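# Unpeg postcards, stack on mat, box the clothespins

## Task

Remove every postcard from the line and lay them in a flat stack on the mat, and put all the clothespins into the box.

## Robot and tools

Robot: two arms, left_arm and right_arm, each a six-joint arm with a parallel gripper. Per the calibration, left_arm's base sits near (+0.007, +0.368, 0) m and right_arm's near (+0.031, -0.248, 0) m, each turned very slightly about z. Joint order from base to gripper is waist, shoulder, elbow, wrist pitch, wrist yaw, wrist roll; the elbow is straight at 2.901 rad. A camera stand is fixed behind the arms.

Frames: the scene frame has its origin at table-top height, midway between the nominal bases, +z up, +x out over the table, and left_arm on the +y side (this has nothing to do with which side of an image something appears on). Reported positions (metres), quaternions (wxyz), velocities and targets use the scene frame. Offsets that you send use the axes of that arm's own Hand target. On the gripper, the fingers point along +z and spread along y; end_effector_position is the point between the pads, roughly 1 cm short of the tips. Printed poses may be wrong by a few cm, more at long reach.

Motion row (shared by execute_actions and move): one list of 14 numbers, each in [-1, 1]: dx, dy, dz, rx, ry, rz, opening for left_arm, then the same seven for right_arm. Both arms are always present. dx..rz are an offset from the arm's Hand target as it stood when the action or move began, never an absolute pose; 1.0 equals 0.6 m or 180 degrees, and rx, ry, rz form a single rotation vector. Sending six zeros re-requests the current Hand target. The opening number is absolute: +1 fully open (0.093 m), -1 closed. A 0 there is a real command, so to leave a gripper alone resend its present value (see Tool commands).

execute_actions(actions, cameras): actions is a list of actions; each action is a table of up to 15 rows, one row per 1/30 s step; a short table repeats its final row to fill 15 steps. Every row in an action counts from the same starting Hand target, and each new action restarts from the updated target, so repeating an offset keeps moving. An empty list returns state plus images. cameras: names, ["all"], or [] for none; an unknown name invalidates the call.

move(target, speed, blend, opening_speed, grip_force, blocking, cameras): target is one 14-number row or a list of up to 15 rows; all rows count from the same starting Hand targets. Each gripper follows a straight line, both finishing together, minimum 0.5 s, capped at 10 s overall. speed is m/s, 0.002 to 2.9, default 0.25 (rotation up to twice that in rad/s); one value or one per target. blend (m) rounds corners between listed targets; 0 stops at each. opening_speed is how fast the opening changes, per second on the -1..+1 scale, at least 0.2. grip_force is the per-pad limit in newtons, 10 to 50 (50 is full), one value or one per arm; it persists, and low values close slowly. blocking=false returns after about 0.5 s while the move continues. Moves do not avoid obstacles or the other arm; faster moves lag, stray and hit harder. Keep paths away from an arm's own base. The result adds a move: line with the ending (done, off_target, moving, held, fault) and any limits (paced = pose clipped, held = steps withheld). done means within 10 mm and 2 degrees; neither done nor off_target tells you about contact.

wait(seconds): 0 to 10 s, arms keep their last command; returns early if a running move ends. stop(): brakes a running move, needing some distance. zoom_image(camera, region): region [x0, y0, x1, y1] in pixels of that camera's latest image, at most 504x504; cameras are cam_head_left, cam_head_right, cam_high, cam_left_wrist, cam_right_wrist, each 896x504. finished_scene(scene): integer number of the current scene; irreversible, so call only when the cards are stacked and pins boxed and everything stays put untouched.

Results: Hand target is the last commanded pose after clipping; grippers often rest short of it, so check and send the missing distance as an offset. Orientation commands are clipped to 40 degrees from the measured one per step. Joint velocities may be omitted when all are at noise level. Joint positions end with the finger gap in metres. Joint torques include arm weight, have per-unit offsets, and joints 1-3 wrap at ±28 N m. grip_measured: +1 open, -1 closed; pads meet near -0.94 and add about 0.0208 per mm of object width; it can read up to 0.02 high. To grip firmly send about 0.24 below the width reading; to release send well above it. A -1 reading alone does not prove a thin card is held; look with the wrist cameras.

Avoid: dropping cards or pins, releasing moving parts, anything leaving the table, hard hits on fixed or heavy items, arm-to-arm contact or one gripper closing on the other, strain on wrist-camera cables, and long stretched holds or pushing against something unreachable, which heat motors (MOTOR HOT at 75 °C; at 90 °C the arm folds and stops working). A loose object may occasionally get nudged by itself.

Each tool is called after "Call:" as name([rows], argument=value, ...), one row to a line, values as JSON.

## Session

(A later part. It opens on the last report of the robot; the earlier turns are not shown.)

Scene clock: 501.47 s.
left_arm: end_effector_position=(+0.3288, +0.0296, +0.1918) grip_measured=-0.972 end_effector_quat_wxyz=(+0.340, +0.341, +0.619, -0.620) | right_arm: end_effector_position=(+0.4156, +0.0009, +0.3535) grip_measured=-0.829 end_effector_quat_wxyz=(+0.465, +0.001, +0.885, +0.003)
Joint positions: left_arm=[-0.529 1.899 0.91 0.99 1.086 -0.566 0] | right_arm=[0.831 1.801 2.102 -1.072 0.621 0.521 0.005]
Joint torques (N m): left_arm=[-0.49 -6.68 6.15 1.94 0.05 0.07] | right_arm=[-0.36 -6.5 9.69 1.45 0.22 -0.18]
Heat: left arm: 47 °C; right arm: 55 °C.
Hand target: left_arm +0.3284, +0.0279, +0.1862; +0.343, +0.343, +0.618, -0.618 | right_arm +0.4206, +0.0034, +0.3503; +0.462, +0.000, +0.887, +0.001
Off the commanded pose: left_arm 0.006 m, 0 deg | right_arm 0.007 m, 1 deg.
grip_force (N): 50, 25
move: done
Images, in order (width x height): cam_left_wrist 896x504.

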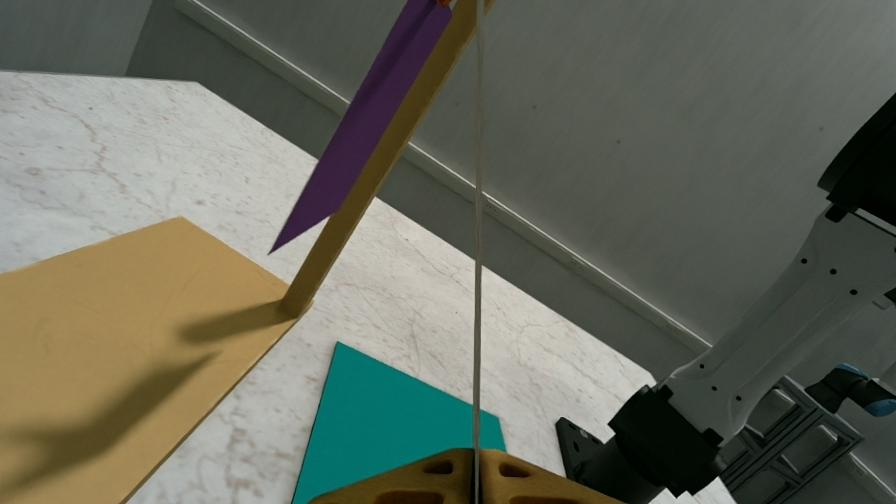

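Call:
wait(seconds=0.1, cameras=["cam_high","cam_head_right"])

Scene clock: 505.23 s.
left_arm: end_effector_position=(+0.3288, +0.0296, +0.1919) grip_measured=-0.972 end_effector_quat_wxyz=(+0.341, +0.341, +0.619, -0.620) | right_arm: end_effector_position=(+0.4156, +0.0009, +0.3535) grip_measured=-0.829 end_effector_quat_wxyz=(+0.465, +0.001, +0.885, +0.003)
Joint positions: left_arm=[-0.529 1.899 0.91 0.99 1.086 -0.566 0] | right_arm=[0.831 1.801 2.102 -1.072 0.621 0.521 0.005]
Joint torques (N m): left_arm=[-0.47 -6.69 6.16 1.95 0.06 0.07] | right_arm=[-0.39 -6.52 9.73 1.44 0.21 -0.18]
Heat: left arm: 46 °C; right arm: 56 °C.
Hand target: left_arm +0.3284, +0.0279, +0.1862; +0.343, +0.343, +0.618, -0.618 | right_arm +0.4206, +0.0034, +0.3503; +0.462, +0.000, +0.887, +0.001
Tool commands: left_gripper/opening=-1.0 right_gripper/opening=-1.0
Off the commanded pose: left_arm 0.006 m, 0 deg | right_arm 0.007 m, 1 deg.
grip_force (N): 50, 25
wait: 0.10 s; at rest from the start
Images, in order (width x height): cam_head_right 896x504, cam_high 896x504.

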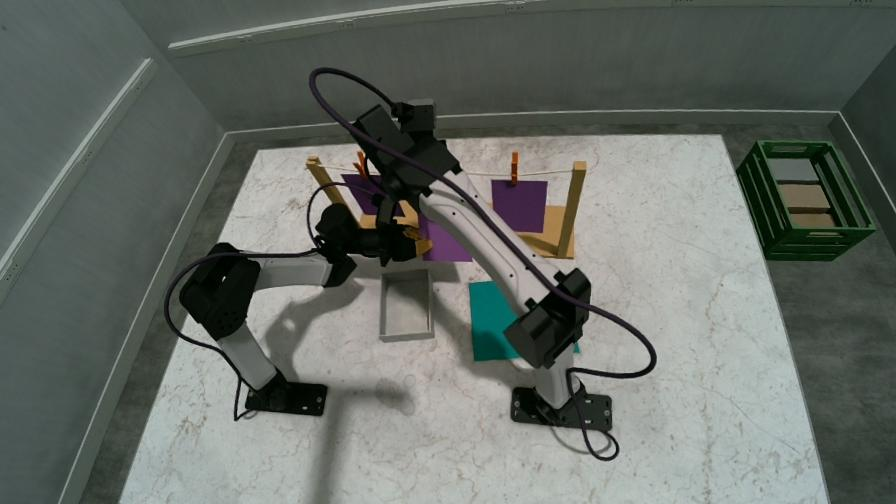

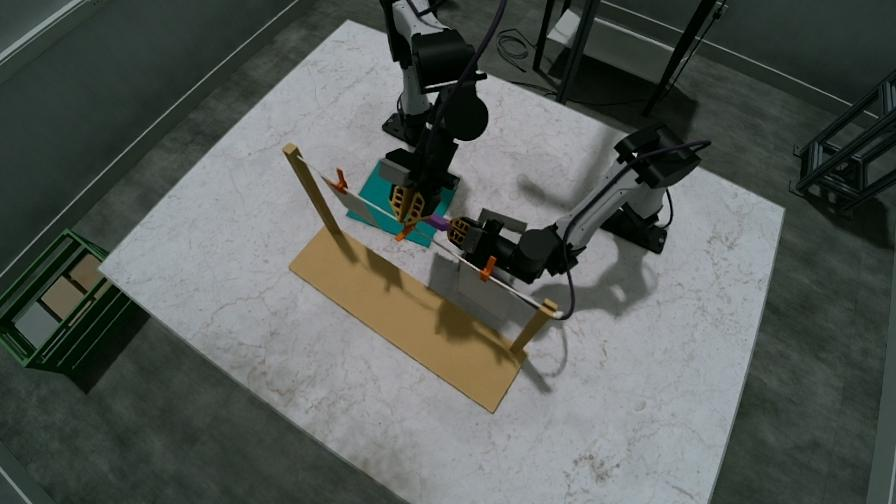

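Call:
move([
  [0.05,0,0,0,0,0,-1,0,0,0,0,0,0,-1],
  [0.06,-0.09,-0.003,0,0,0,-1,0,0,0,0,0,0,-1],
  [0.0587,-0.137,0.047,0,0,-0.322,-1,0,0,0,0,0,0,-1],
  [0.137,-0.137,0.147,-0.228,0.126,-0.305,-1,0,0,0,0,0,0,-1],
], speed=[0.1,0.2,0.25,0.25], blend=[0.01,0.02,0.02,0], cameras=["cam_left_wrist","cam_head_left","cam_high"])

Scene clock: 536.07 s.
left_arm: end_effector_position=(+0.2110, -0.0577, +0.1608) grip_measured=-0.972 end_effector_quat_wxyz=(-0.008, -0.003, +0.921, -0.390) | right_arm: end_effector_position=(+0.4156, +0.0009, +0.3535) grip_measured=-0.829 end_effector_quat_wxyz=(+0.465, +0.001, +0.885, +0.003)
Joint positions: left_arm=[-1.02 1.763 1.372 -0.478 0.425 -1.139 0] | right_arm=[0.831 1.801 2.102 -1.072 0.621 0.521 0.005]
Joint torques (N m): left_arm=[-0.29 -6.75 10.11 1.51 0.09 0.11] | right_arm=[-0.36 -6.49 9.72 1.45 0.21 -0.18]
Heat: left arm: 44 °C; right arm: 60 °C.
Hand target: left_arm +0.2150, -0.0602, +0.1600; +0.001, +0.000, +0.924, -0.383 | right_arm +0.4206, +0.0034, +0.3503; +0.462, +0.000, +0.887, +0.001
Off the commanded pose: left_arm 0.005 m, 1 deg | right_arm 0.006 m, 0 deg.
grip_force (N): 50, 25
move: done
Images, in order (width x height): cam_head_left 896x504, cam_high 896x504, cam_left_wrist 896x504.

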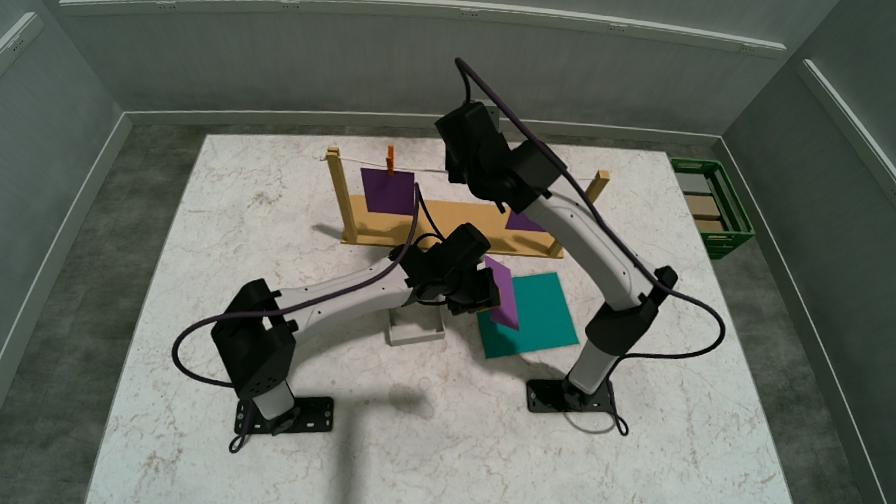

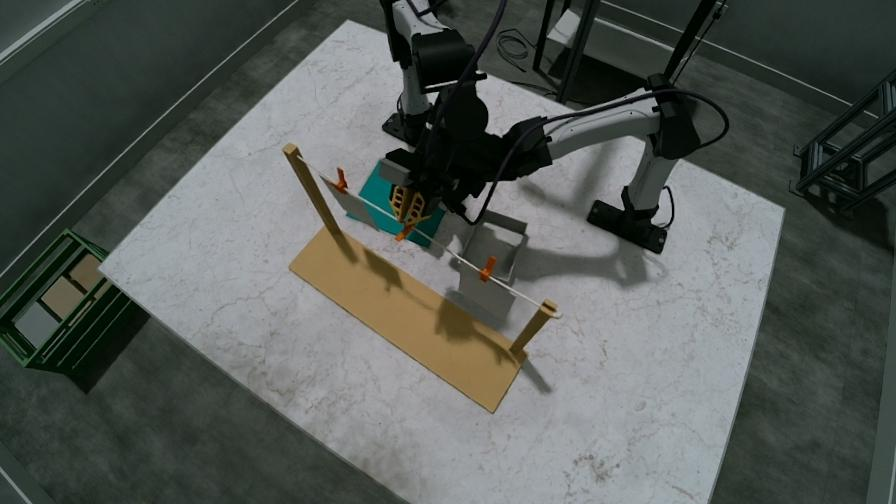

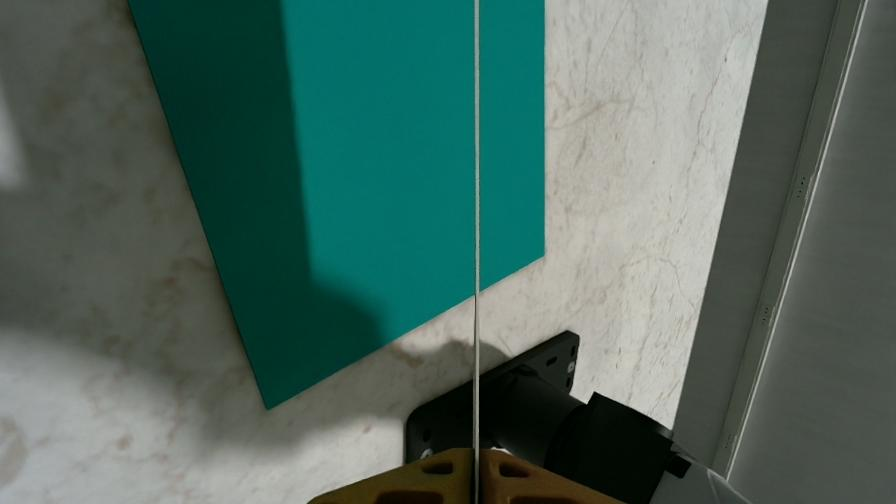

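Call:
move(target=[0,0.0943,0.0943,0,0,0,-1,0,0,0,0,0,0,-1], speed=0.2, cameras=["cam_left_wrist","cam_head_left","cam_head_right"])

Scene clock: 547.07 s.
left_arm: end_effector_position=(+0.2115, -0.0579, +0.0837) grip_measured=-0.972 end_effector_quat_wxyz=(-0.011, -0.003, +0.924, -0.382) | right_arm: end_effector_position=(+0.4156, +0.0009, +0.3535) grip_measured=-0.829 end_effector_quat_wxyz=(+0.465, +0.001, +0.885, +0.003)
Joint positions: left_arm=[-1.02 1.858 1.182 -0.212 0.423 -1.136 0] | right_arm=[0.831 1.801 2.102 -1.072 0.621 0.521 0.005]
Joint torques (N m): left_arm=[-0.28 -7.5 7.23 1.82 0.09 0.09] | right_arm=[-0.4 -6.49 9.72 1.45 0.22 -0.17]
Heat: left arm: 45 °C; right arm: 61 °C.
Hand target: left_arm +0.2151, -0.0603, +0.0800; +0.001, +0.000, +0.924, -0.383 | right_arm +0.4206, +0.0034, +0.3503; +0.462, +0.000, +0.887, +0.001
Off the commanded pose: left_arm 0.006 m, 1 deg | right_arm 0.006 m, 0 deg.
grip_force (N): 50, 25
move: done
Images, in order (width x height): cam_head_left 896x504, cam_head_right 896x504, cam_left_wrist 896x504.

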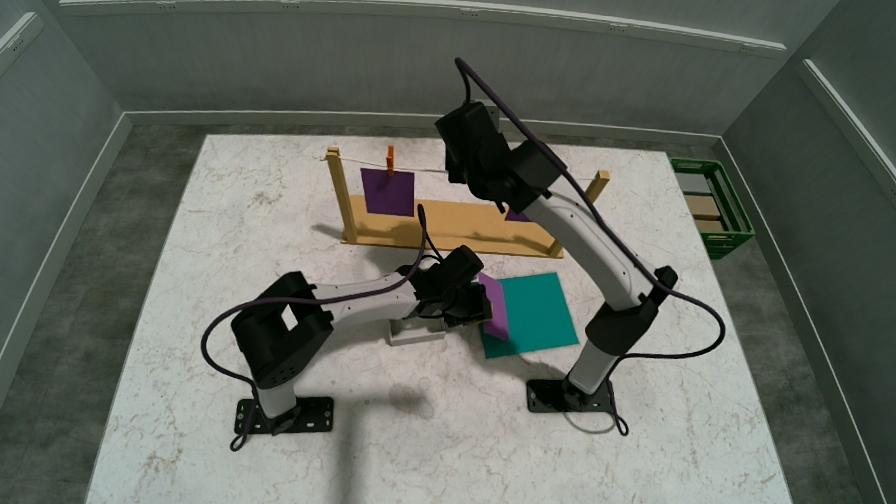

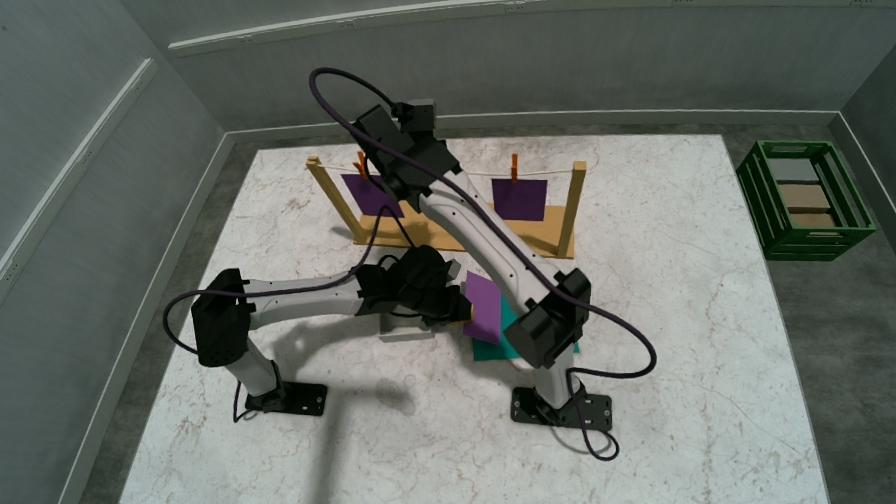

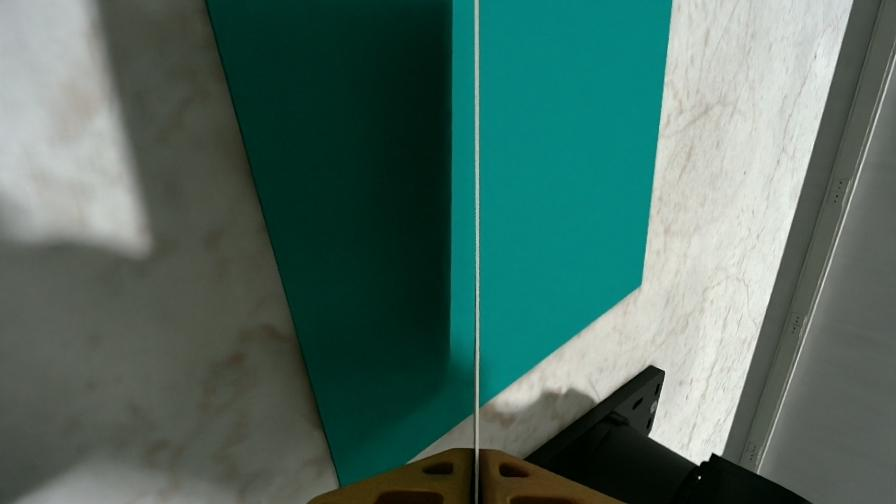

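Call:
move(target=[0,0.0425,0.0825,0.039,0,0,-1,0,0,0,0,0,0,-1], speed=0.08, cameras=["cam_left_wrist","cam_head_left","cam_head_right"])

Scene clock: 554.40 s.
left_arm: end_effector_position=(+0.2208, -0.0858, +0.0558) grip_measured=-0.972 end_effector_quat_wxyz=(+0.014, +0.015, +0.881, -0.472) | right_arm: end_effector_position=(+0.4156, +0.0009, +0.3535) grip_measured=-0.829 end_effector_quat_wxyz=(+0.465, +0.001, +0.885, +0.003)
Joint positions: left_arm=[-1.02 1.982 1.054 0.255 0.475 -1.175 0] | right_arm=[0.831 1.801 2.102 -1.072 0.621 0.521 0.005]
Joint torques (N m): left_arm=[-0.66 -6.28 5.37 1.54 0 -0.07] | right_arm=[-0.4 -6.5 9.7 1.45 0.22 -0.18]
Heat: left arm: 44 °C; right arm: 61 °C.
Hand target: left_arm +0.2151, -0.0772, +0.0268; +0.001, +0.000, +0.899, -0.439 | right_arm +0.4206, +0.0034, +0.3503; +0.462, +0.000, +0.887, +0.001
Off the commanded pose: left_arm 0.031 m, 5 deg | right_arm 0.006 m, 0 deg.
grip_force (N): 50, 25
move: off_target (left_arm)
Images, in order (width x height): cam_head_left 896x504, cam_head_right 896x504, cam_left_wrist 896x504.

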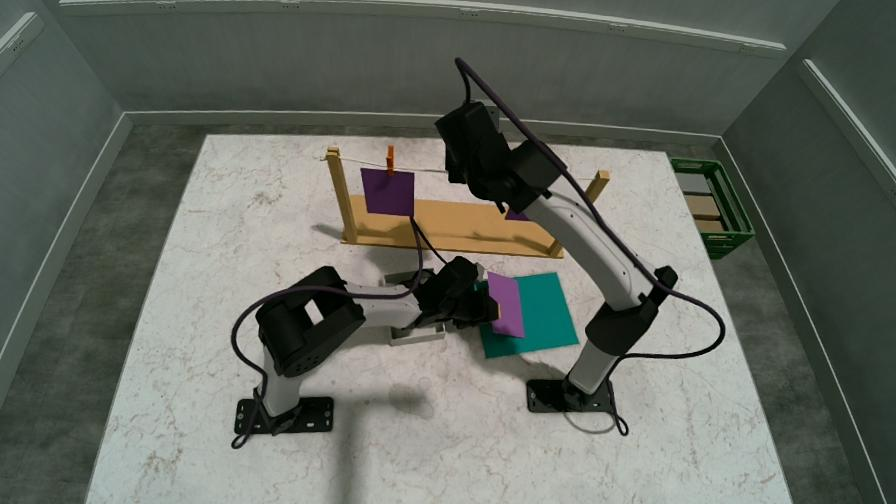

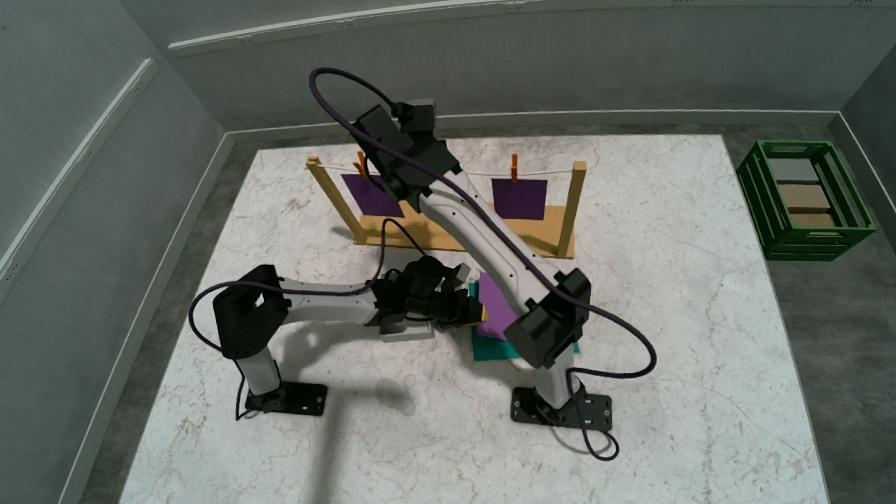

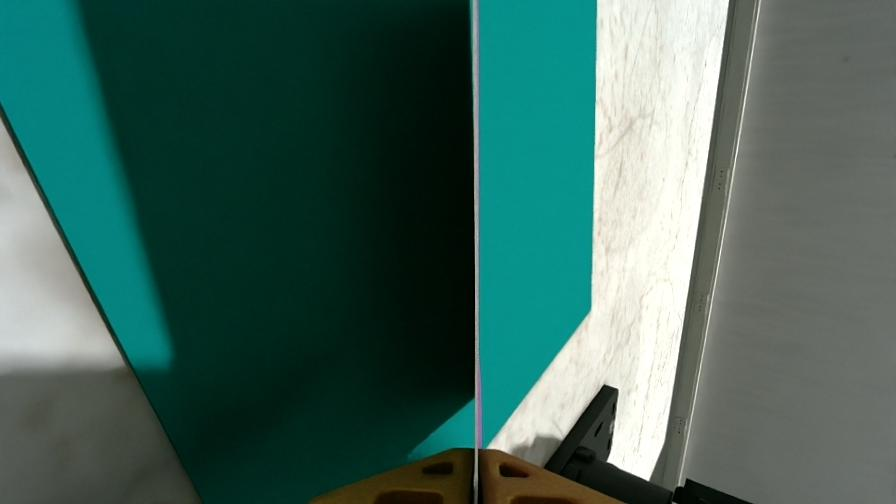

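Call:
move(target=[-0.002,-0.041,-0.022,0.033,0,0,-1,0,0,0,0,0,0,-1], speed=0.08, cameras=["cam_left_wrist"])

Call:
zoom_image(camera="cam_left_wrist", region=[380, 300, 580, 504])

Scene clock: 569.90 s.
left_arm: end_effector_position=(+0.2176, -0.0852, +0.0556) grip_measured=-0.972 end_effector_quat_wxyz=(+0.005, +0.004, +0.874, -0.486) | right_arm: end_effector_position=(+0.4156, +0.0009, +0.3535) grip_measured=-0.829 end_effector_quat_wxyz=(+0.465, +0.001, +0.885, +0.003)
Joint positions: left_arm=[-1.02 1.982 1.02 0.321 0.491 -1.217 0] | right_arm=[0.831 1.801 2.102 -1.072 0.621 0.521 0.005]
Joint torques (N m): left_arm=[0.23 -9.39 5.78 1.87 0.33 -0.07] | right_arm=[-0.4 -6.53 9.7 1.45 0.21 -0.18]
Heat: left arm: 43 °C; right arm: 62 °C.
Hand target: left_arm +0.2163, -0.0819, +0.0544; +0.001, +0.000, +0.875, -0.485 | right_arm +0.4206, +0.0034, +0.3503; +0.462, +0.000, +0.887, +0.001
Off the commanded pose: left_arm 0.004 m, 1 deg | right_arm 0.006 m, 0 deg.
grip_force (N): 50, 25
move: done
Images, in order (width x height): cam_left_wrist 896x504.

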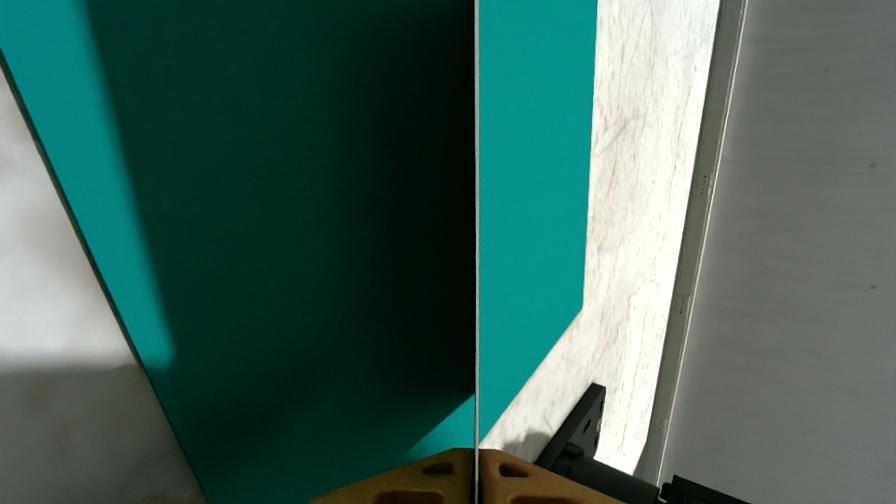

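Scaled by 2.471 from the camera's 896x504 image, which has a finer 1280x720 frame.

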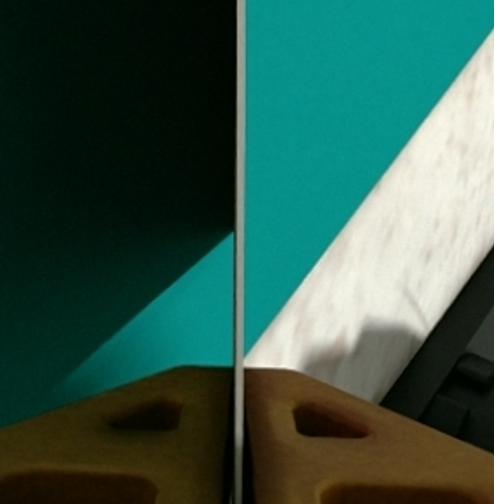

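Call:
move([
  [0,0,0,0,0,0,-0.7,0,0,0,0,0,0,-1],
  [0,0,-0.12,0,0,0,-0.7,0,0,0,0,0,0,-1],
], speed=0.1, opening_speed=0.4, cameras=["cam_left_wrist","cam_head_left"])

Scene clock: 574.73 s.
left_arm: end_effector_position=(+0.2185, -0.0239, +0.0858) grip_measured=-0.703 end_effector_quat_wxyz=(-0.003, -0.008, +0.877, -0.481) | right_arm: end_effector_position=(+0.4156, +0.0009, +0.3535) grip_measured=-0.829 end_effector_quat_wxyz=(+0.465, +0.001, +0.885, +0.003)
Joint positions: left_arm=[-0.912 1.749 0.873 0.183 0.574 -1.163 0.011] | right_arm=[0.831 1.801 2.102 -1.072 0.621 0.521 0.005]
Joint torques (N m): left_arm=[0.18 -9.43 6.38 1.68 0.38 0.16] | right_arm=[-0.42 -6.5 9.7 1.44 0.22 -0.17]
Heat: left arm: 42 °C; right arm: 62 °C.
Hand target: left_arm +0.2163, -0.0209, +0.0927; +0.001, +0.000, +0.875, -0.485 | right_arm +0.4206, +0.0034, +0.3503; +0.462, +0.000, +0.887, +0.001
Off the commanded pose: left_arm 0.008 m, 1 deg | right_arm 0.006 m, 0 deg.
grip_force (N): 50, 25
move: done
Images, in order (width x height): cam_head_left 896x504, cam_left_wrist 896x504.

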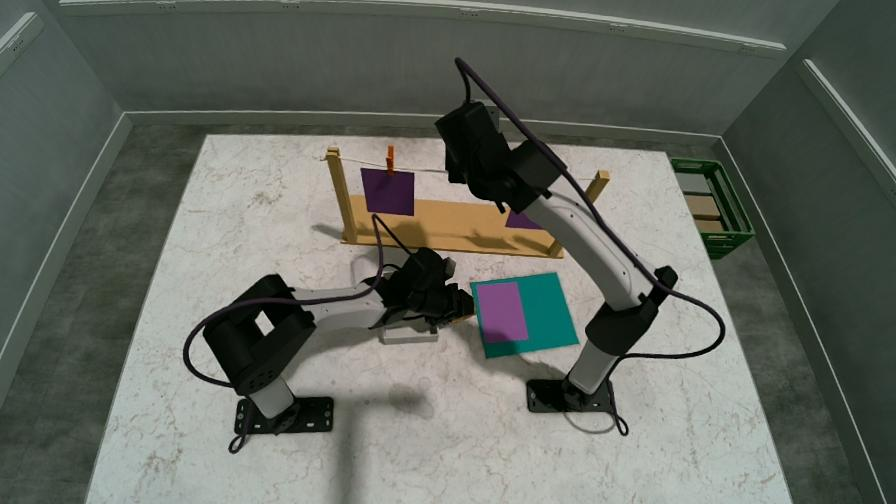

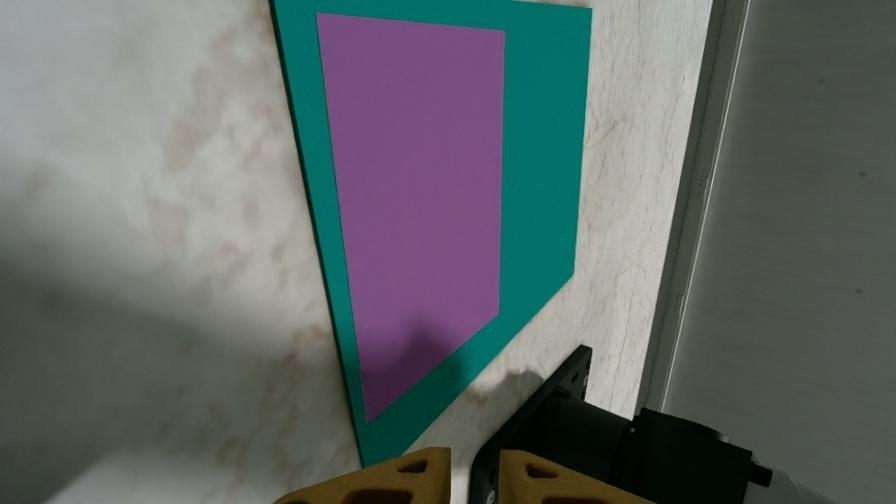

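Call:
move([
  [0,0,0,0,0,0,-0.5,0,0,0,0,0,0,0.0],
  [0.093,-0.03,-0.352,0,0,0,-0.5,0,0,-0.15,0,0,0,0.0],
], speed=[0.1,0.2], cameras=["cam_right_wrist","cam_high","cam_head_right"])

Scene clock: 591.90 s.
left_arm: end_effector_position=(+0.1596, +0.1493, +0.2131) grip_measured=-0.503 end_effector_quat_wxyz=(+0.000, -0.006, +0.877, -0.481) | right_arm: end_effector_position=(+0.3461, +0.0009, +0.4043) grip_measured=-0.002 end_effector_quat_wxyz=(+0.464, -0.003, +0.886, +0.005)
Joint positions: left_arm=[-0.511 0.994 0.869 -0.824 0.849 -0.769 0.021] | right_arm=[0.991 1.826 2.423 -1.459 0.722 0.663 0.045]
Joint torques (N m): left_arm=[0.36 -0.94 9.89 1.28 0.64 0.11] | right_arm=[0.4 -5.85 7.91 1.21 0.4 -0.02]
Heat: left arm: 43 °C; right arm: 63 °C.
Hand target: left_arm +0.1603, +0.1487, +0.2197; +0.000, +0.000, +0.875, -0.485 | right_arm +0.3468, +0.0034, +0.4020; +0.462, +0.000, +0.887, +0.001
Off the commanded pose: left_arm 0.007 m, 1 deg | right_arm 0.004 m, 1 deg.
grip_force (N): 50, 25
move: done
Images, in order (width x height): cam_head_right 896x504, cam_high 896x504, cam_right_wrist 896x504.

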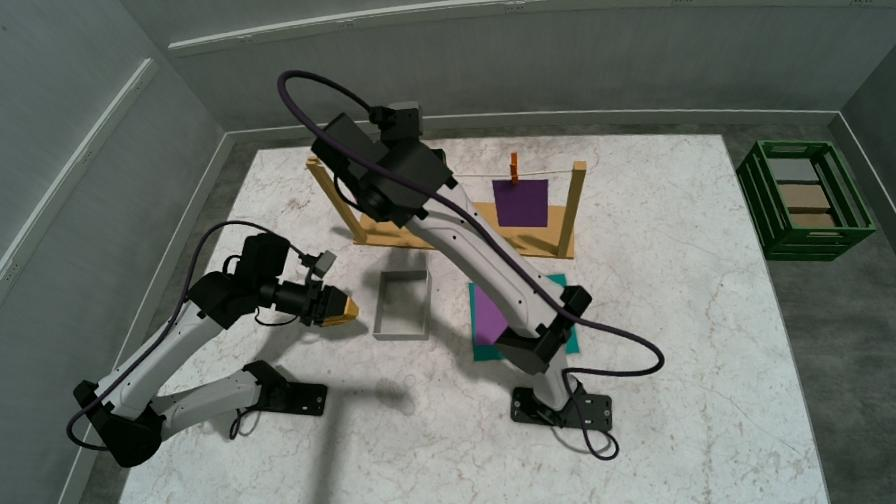

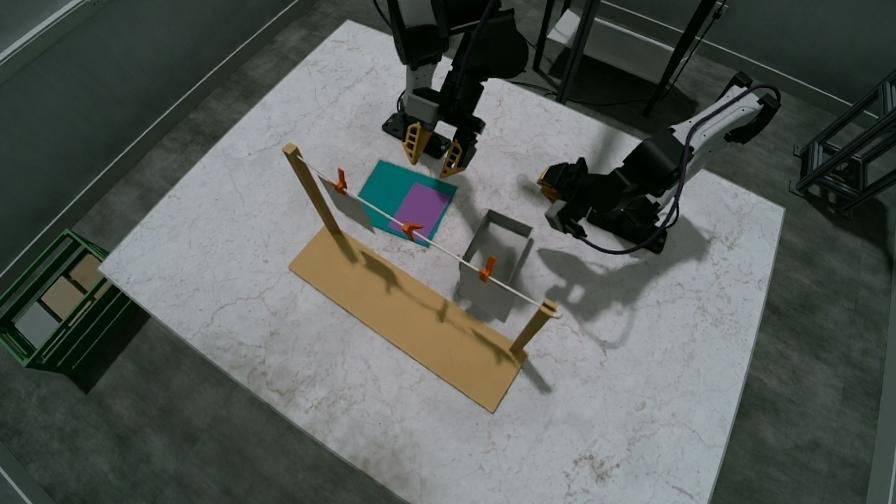

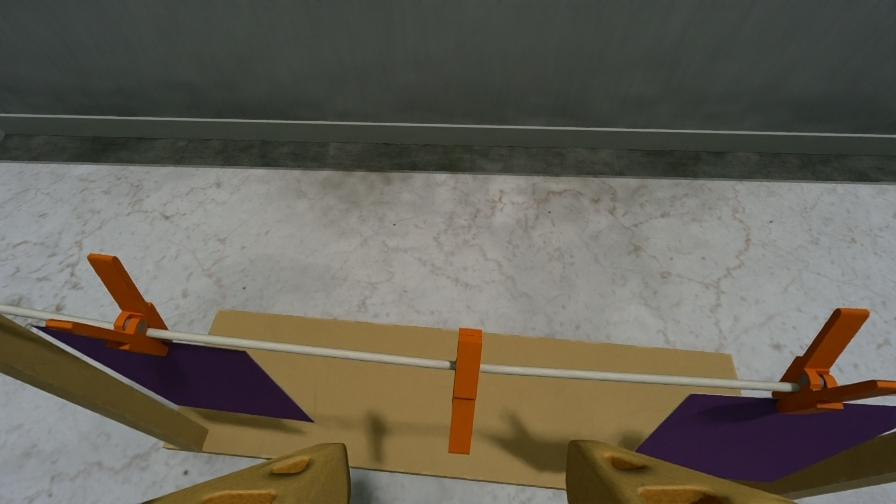

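Call:
zoom_image(camera="cam_right_wrist", region=[390, 290, 550, 480])

Call:
zoom_image(camera="cam_high", region=[360, 190, 460, 270])

Scaled by 2.653 from the camera's 896x504 image, which has a finer 1280x720 frame.

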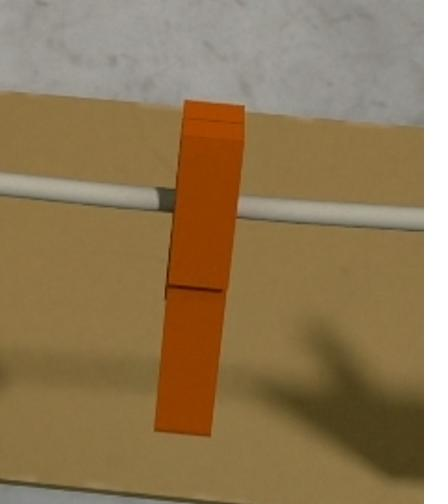

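Scaled by 5.040 from the camera's 896x504 image, which has a finer 1280x720 frame.

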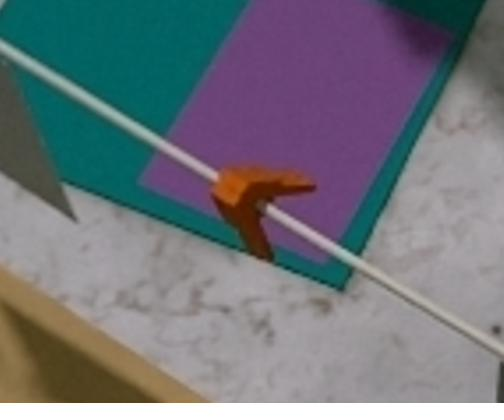

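Call:
move([
  [0,0,0,0,0,0,-0.5,0,0,-0.083,0,0,0,0.5],
  [0,0,0,0,0,0,-0.5,0.207,-0.009,0.056,0.2383,-0.2383,-0.4578,1],
], speed=[0.2,0.3], blend=[0.02,0], cameras=["cam_right_wrist","cam_high","cam_head_right"])

Scene clock: 623.83 s.
left_arm: end_effector_position=(+0.1589, +0.1496, +0.2125) grip_measured=-0.503 end_effector_quat_wxyz=(-0.002, -0.006, +0.877, -0.480) | right_arm: end_effector_position=(+0.3042, -0.0050, +0.2877) grip_measured=+1.000 end_effector_quat_wxyz=(+0.429, -0.374, +0.604, -0.558)
Joint positions: left_arm=[-0.511 0.994 0.869 -0.829 0.849 -0.768 0.021] | right_arm=[1.247 1.632 1.298 -0.72 1.561 -0.416 0.093]
Joint torques (N m): left_arm=[0.34 -0.99 9.91 1.3 0.63 0.11] | right_arm=[0.64 -6.08 6.79 0.95 0.6 -0.23]
Heat: left arm: 45 °C; right arm: 58 °C.
Hand target: left_arm +0.1604, +0.1487, +0.2197; +0.000, +0.000, +0.875, -0.485 | right_arm +0.3031, -0.0019, +0.2808; +0.580, -0.405, +0.406, -0.579
Off the commanded pose: left_arm 0.007 m, 1 deg | right_arm 0.008 m, 29 deg.
joint sent to its limit (right arm) — joint 5 (wrist yaw), upper limit. The joint targets are off in orientation, not in position.
grip_force (N): 50, 25
move: off_target (right_arm); target 2's new opening was sent with right_arm's hand 0.008 m and 29 deg from that target
Images, in order (width x height): cam_head_right 896x504, cam_high 896x504, cam_right_wrist 896x504.

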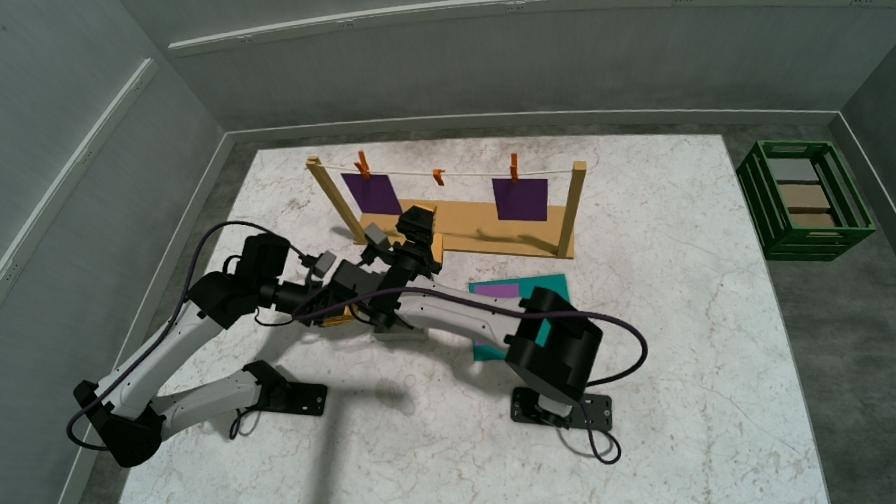

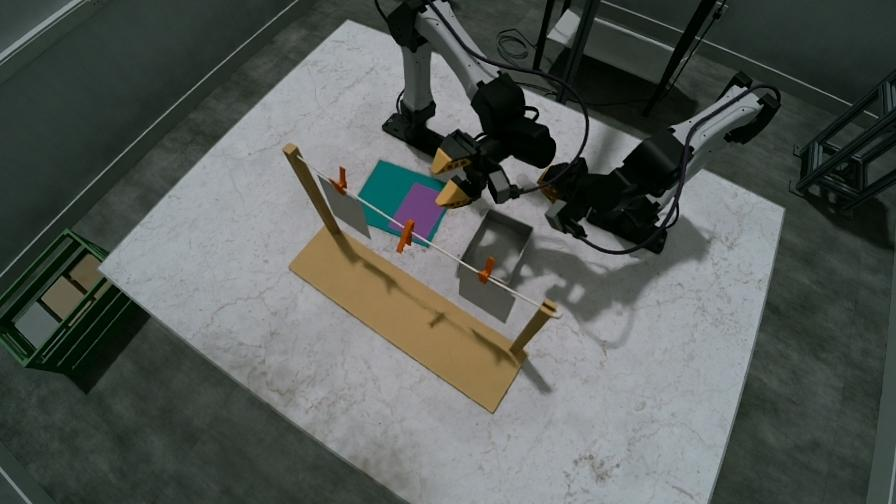

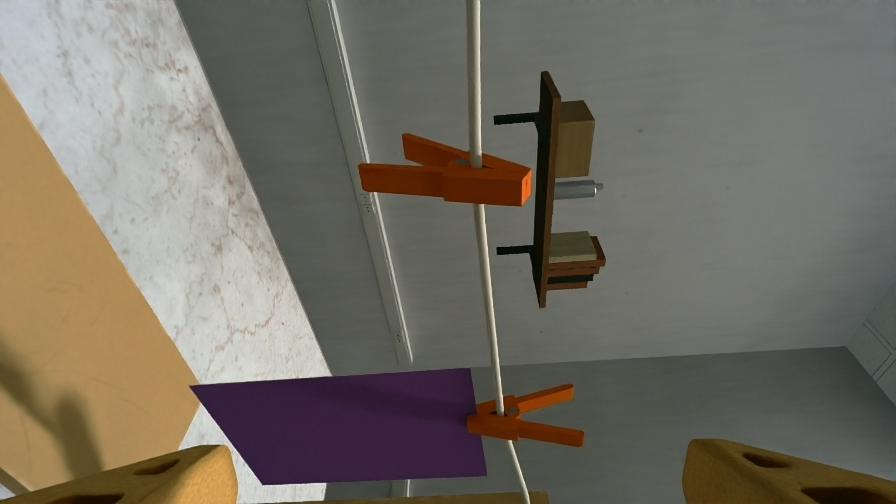

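Call:
move(target=[0,0,0,0,0,0,-0.5,0,0.074,0.0565,0,0,0,1], speed=0.2, cameras=["cam_right_wrist","cam_high"])

Scene clock: 631.47 s.
left_arm: end_effector_position=(+0.1584, +0.1501, +0.2120) grip_measured=-0.503 end_effector_quat_wxyz=(-0.003, -0.008, +0.878, -0.479) | right_arm: end_effector_position=(+0.3456, -0.0055, +0.2511) grip_measured=+1.000 end_effector_quat_wxyz=(+0.394, -0.342, +0.622, -0.584)
Joint positions: left_arm=[-0.51 0.994 0.869 -0.834 0.849 -0.768 0.021] | right_arm=[1.136 1.787 1.329 -0.6 1.562 -0.422 0.093]
Joint torques (N m): left_arm=[0.28 -0.98 9.89 1.33 0.63 0.13] | right_arm=[-0.35 -6.67 9.91 0.98 0.58 -0.24]
Heat: left arm: 46 °C; right arm: 57 °C.
Hand target: left_arm +0.1604, +0.1487, +0.2197; +0.000, +0.000, +0.875, -0.485 | right_arm +0.3501, -0.0018, +0.2508; +0.580, -0.405, +0.406, -0.579
Off the commanded pose: left_arm 0.008 m, 1 deg | right_arm 0.006 m, 34 deg.
joint sent to its limit (right arm) — joint 5 (wrist yaw), upper limit. The joint targets are off in orientation, not in position.
grip_force (N): 50, 25
move: off_target (right_arm)
Images, in order (width x height): cam_high 896x504, cam_right_wrist 896x504.

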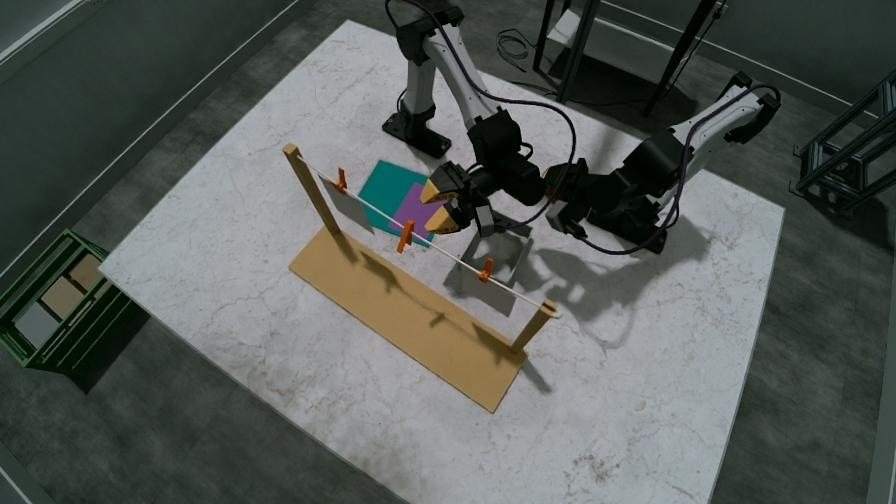

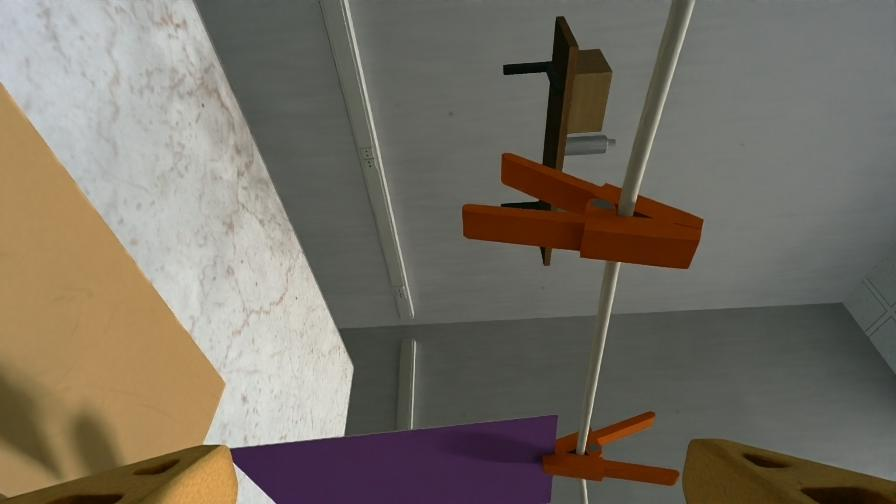

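Call:
move(target=[0,0,0,0,0,0,-0.5,0,0,-0.02,-0.111,0,0,1], speed=0.2)

Scene clock: 639.07 s.
left_arm: end_effector_position=(+0.1575, +0.1499, +0.2122) grip_measured=-0.502 end_effector_quat_wxyz=(-0.005, -0.006, +0.877, -0.480) | right_arm: end_effector_position=(+0.3367, -0.0020, +0.2542) grip_measured=+1.000 end_effector_quat_wxyz=(+0.507, -0.492, +0.505, -0.496)
Joint positions: left_arm=[-0.51 0.994 0.869 -0.836 0.854 -0.765 0.021] | right_arm=[1.103 1.45 0.697 0.767 1.063 -1.559 0.093]
Joint torques (N m): left_arm=[0.31 -0.92 9.91 1.35 0.58 0.1] | right_arm=[-0.57 -4.25 7.06 1.74 -0.11 -0.19]
Heat: left arm: 46 °C; right arm: 58 °C.
Hand target: left_arm +0.1604, +0.1487, +0.2197; +0.000, +0.000, +0.875, -0.484 | right_arm +0.3389, -0.0019, +0.2467; +0.501, -0.500, +0.500, -0.500
Off the commanded pose: left_arm 0.008 m, 1 deg | right_arm 0.008 m, 1 deg.
grip_force (N): 50, 25
move: done

Call:
move([
  [0,0,0,0,0,0,-0.5,0,-0.095,0,0,0,0,1],
  [0,0,0,0,0,0,-0.5,0,-0.095,0.138,0,0,0,1],
], speed=[0.15,0.08], cameras=["cam_right_wrist","cam_high"])

Scene clock: 649.53 s.
left_arm: end_effector_position=(+0.1575, +0.1499, +0.2122) grip_measured=-0.502 end_effector_quat_wxyz=(-0.005, -0.006, +0.877, -0.480) | right_arm: end_effector_position=(+0.4166, -0.0060, +0.2996) grip_measured=+1.000 end_effector_quat_wxyz=(+0.493, -0.504, +0.500, -0.503)
Joint positions: left_arm=[-0.51 0.994 0.869 -0.836 0.854 -0.765 0.021] | right_arm=[0.882 1.538 0.993 0.535 0.846 -1.577 0.093]
Joint torques (N m): left_arm=[0.28 -0.94 9.85 1.35 0.58 0.1] | right_arm=[-0.34 -5.42 11.14 1.82 -0.08 -0.03]
Heat: left arm: 46 °C; right arm: 57 °C.
Hand target: left_arm +0.1604, +0.1487, +0.2197; +0.000, +0.000, +0.875, -0.484 | right_arm +0.4217, -0.0018, +0.3036; +0.501, -0.500, +0.500, -0.500
Off the commanded pose: left_arm 0.008 m, 1 deg | right_arm 0.008 m, 1 deg.
grip_force (N): 50, 25
move: done
Images, in order (width x height): cam_high 896x504, cam_right_wrist 896x504.

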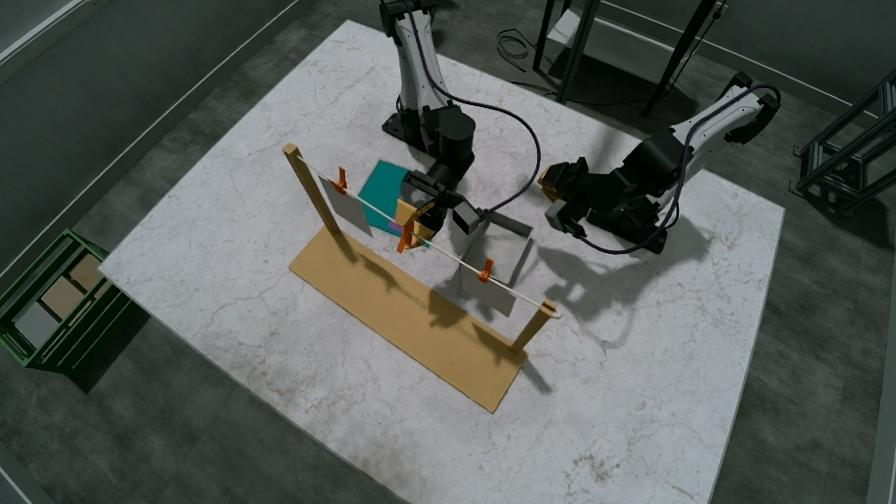

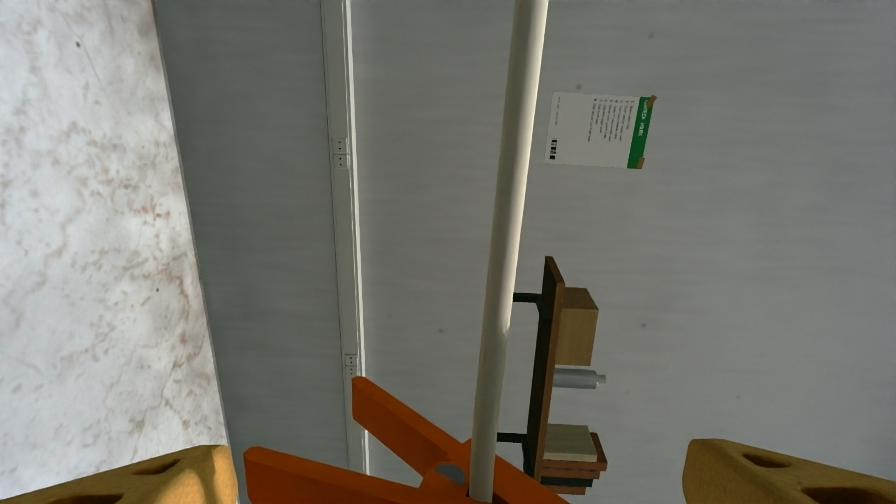

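Call:
move(target=[0,0,0,0,0,0,-0.5,0,-0.01,0.005,0.133,0,0,1], speed=0.1, cameras=["cam_right_wrist","cam_high"])

Scene clock: 655.07 s.
left_arm: end_effector_position=(+0.1575, +0.1499, +0.2122) grip_measured=-0.502 end_effector_quat_wxyz=(-0.005, -0.006, +0.877, -0.480) | right_arm: end_effector_position=(+0.4232, -0.0003, +0.3135) grip_measured=+1.000 end_effector_quat_wxyz=(+0.593, -0.388, +0.390, -0.588)
Joint positions: left_arm=[-0.51 0.994 0.869 -0.836 0.854 -0.765 0.021] | right_arm=[0.847 1.822 0.89 1.485 0.722 -1.953 0.093]
Joint torques (N m): left_arm=[0.31 -0.91 9.89 1.35 0.58 0.1] | right_arm=[-0.53 -6.49 6.64 1.81 -0.29 -0.19]
Heat: left arm: 47 °C; right arm: 58 °C.
Hand target: left_arm +0.1604, +0.1487, +0.2197; +0.000, +0.000, +0.875, -0.484 | right_arm +0.4246, -0.0018, +0.3097; +0.593, -0.385, +0.385, -0.592
Off the commanded pose: left_arm 0.008 m, 1 deg | right_arm 0.004 m, 1 deg.
grip_force (N): 50, 25
move: done
Images, in order (width x height): cam_high 896x504, cam_right_wrist 896x504.

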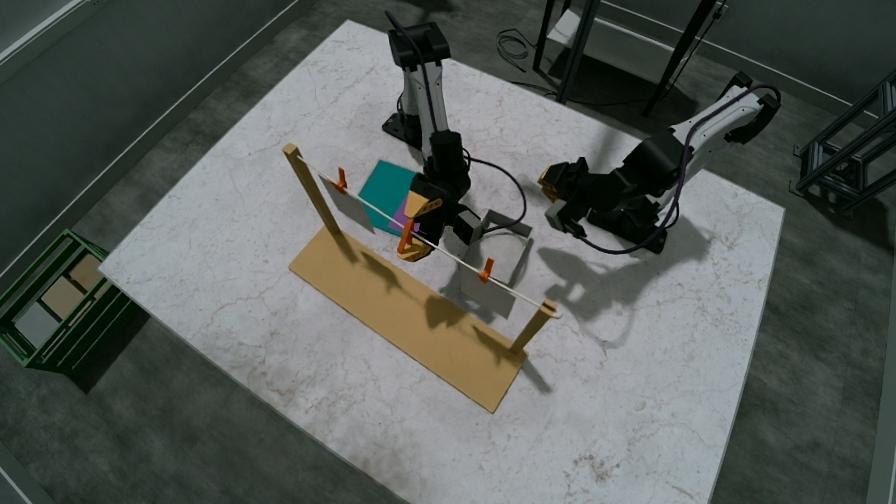

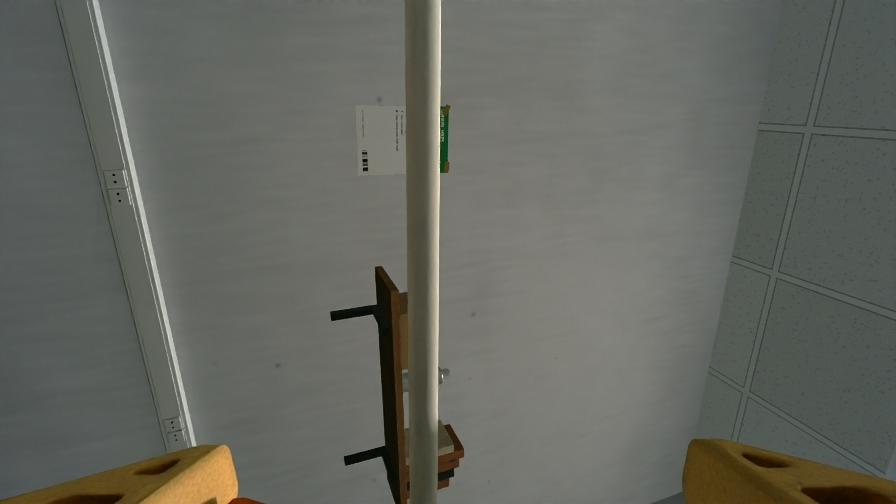

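Call:
zoom_image(camera="cam_high", region=[370, 170, 490, 280])

Scaled by 4.200 from the camera's 896x504 image, which has a finer 1280x720 frame.

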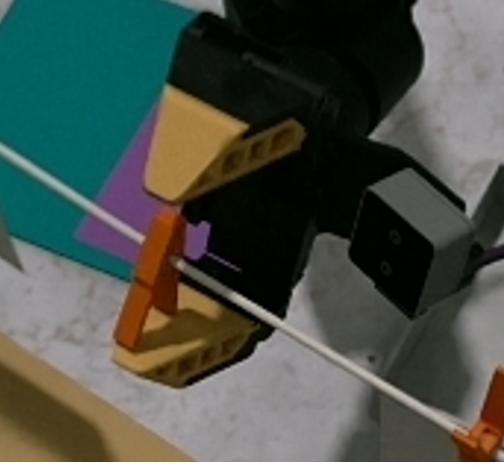

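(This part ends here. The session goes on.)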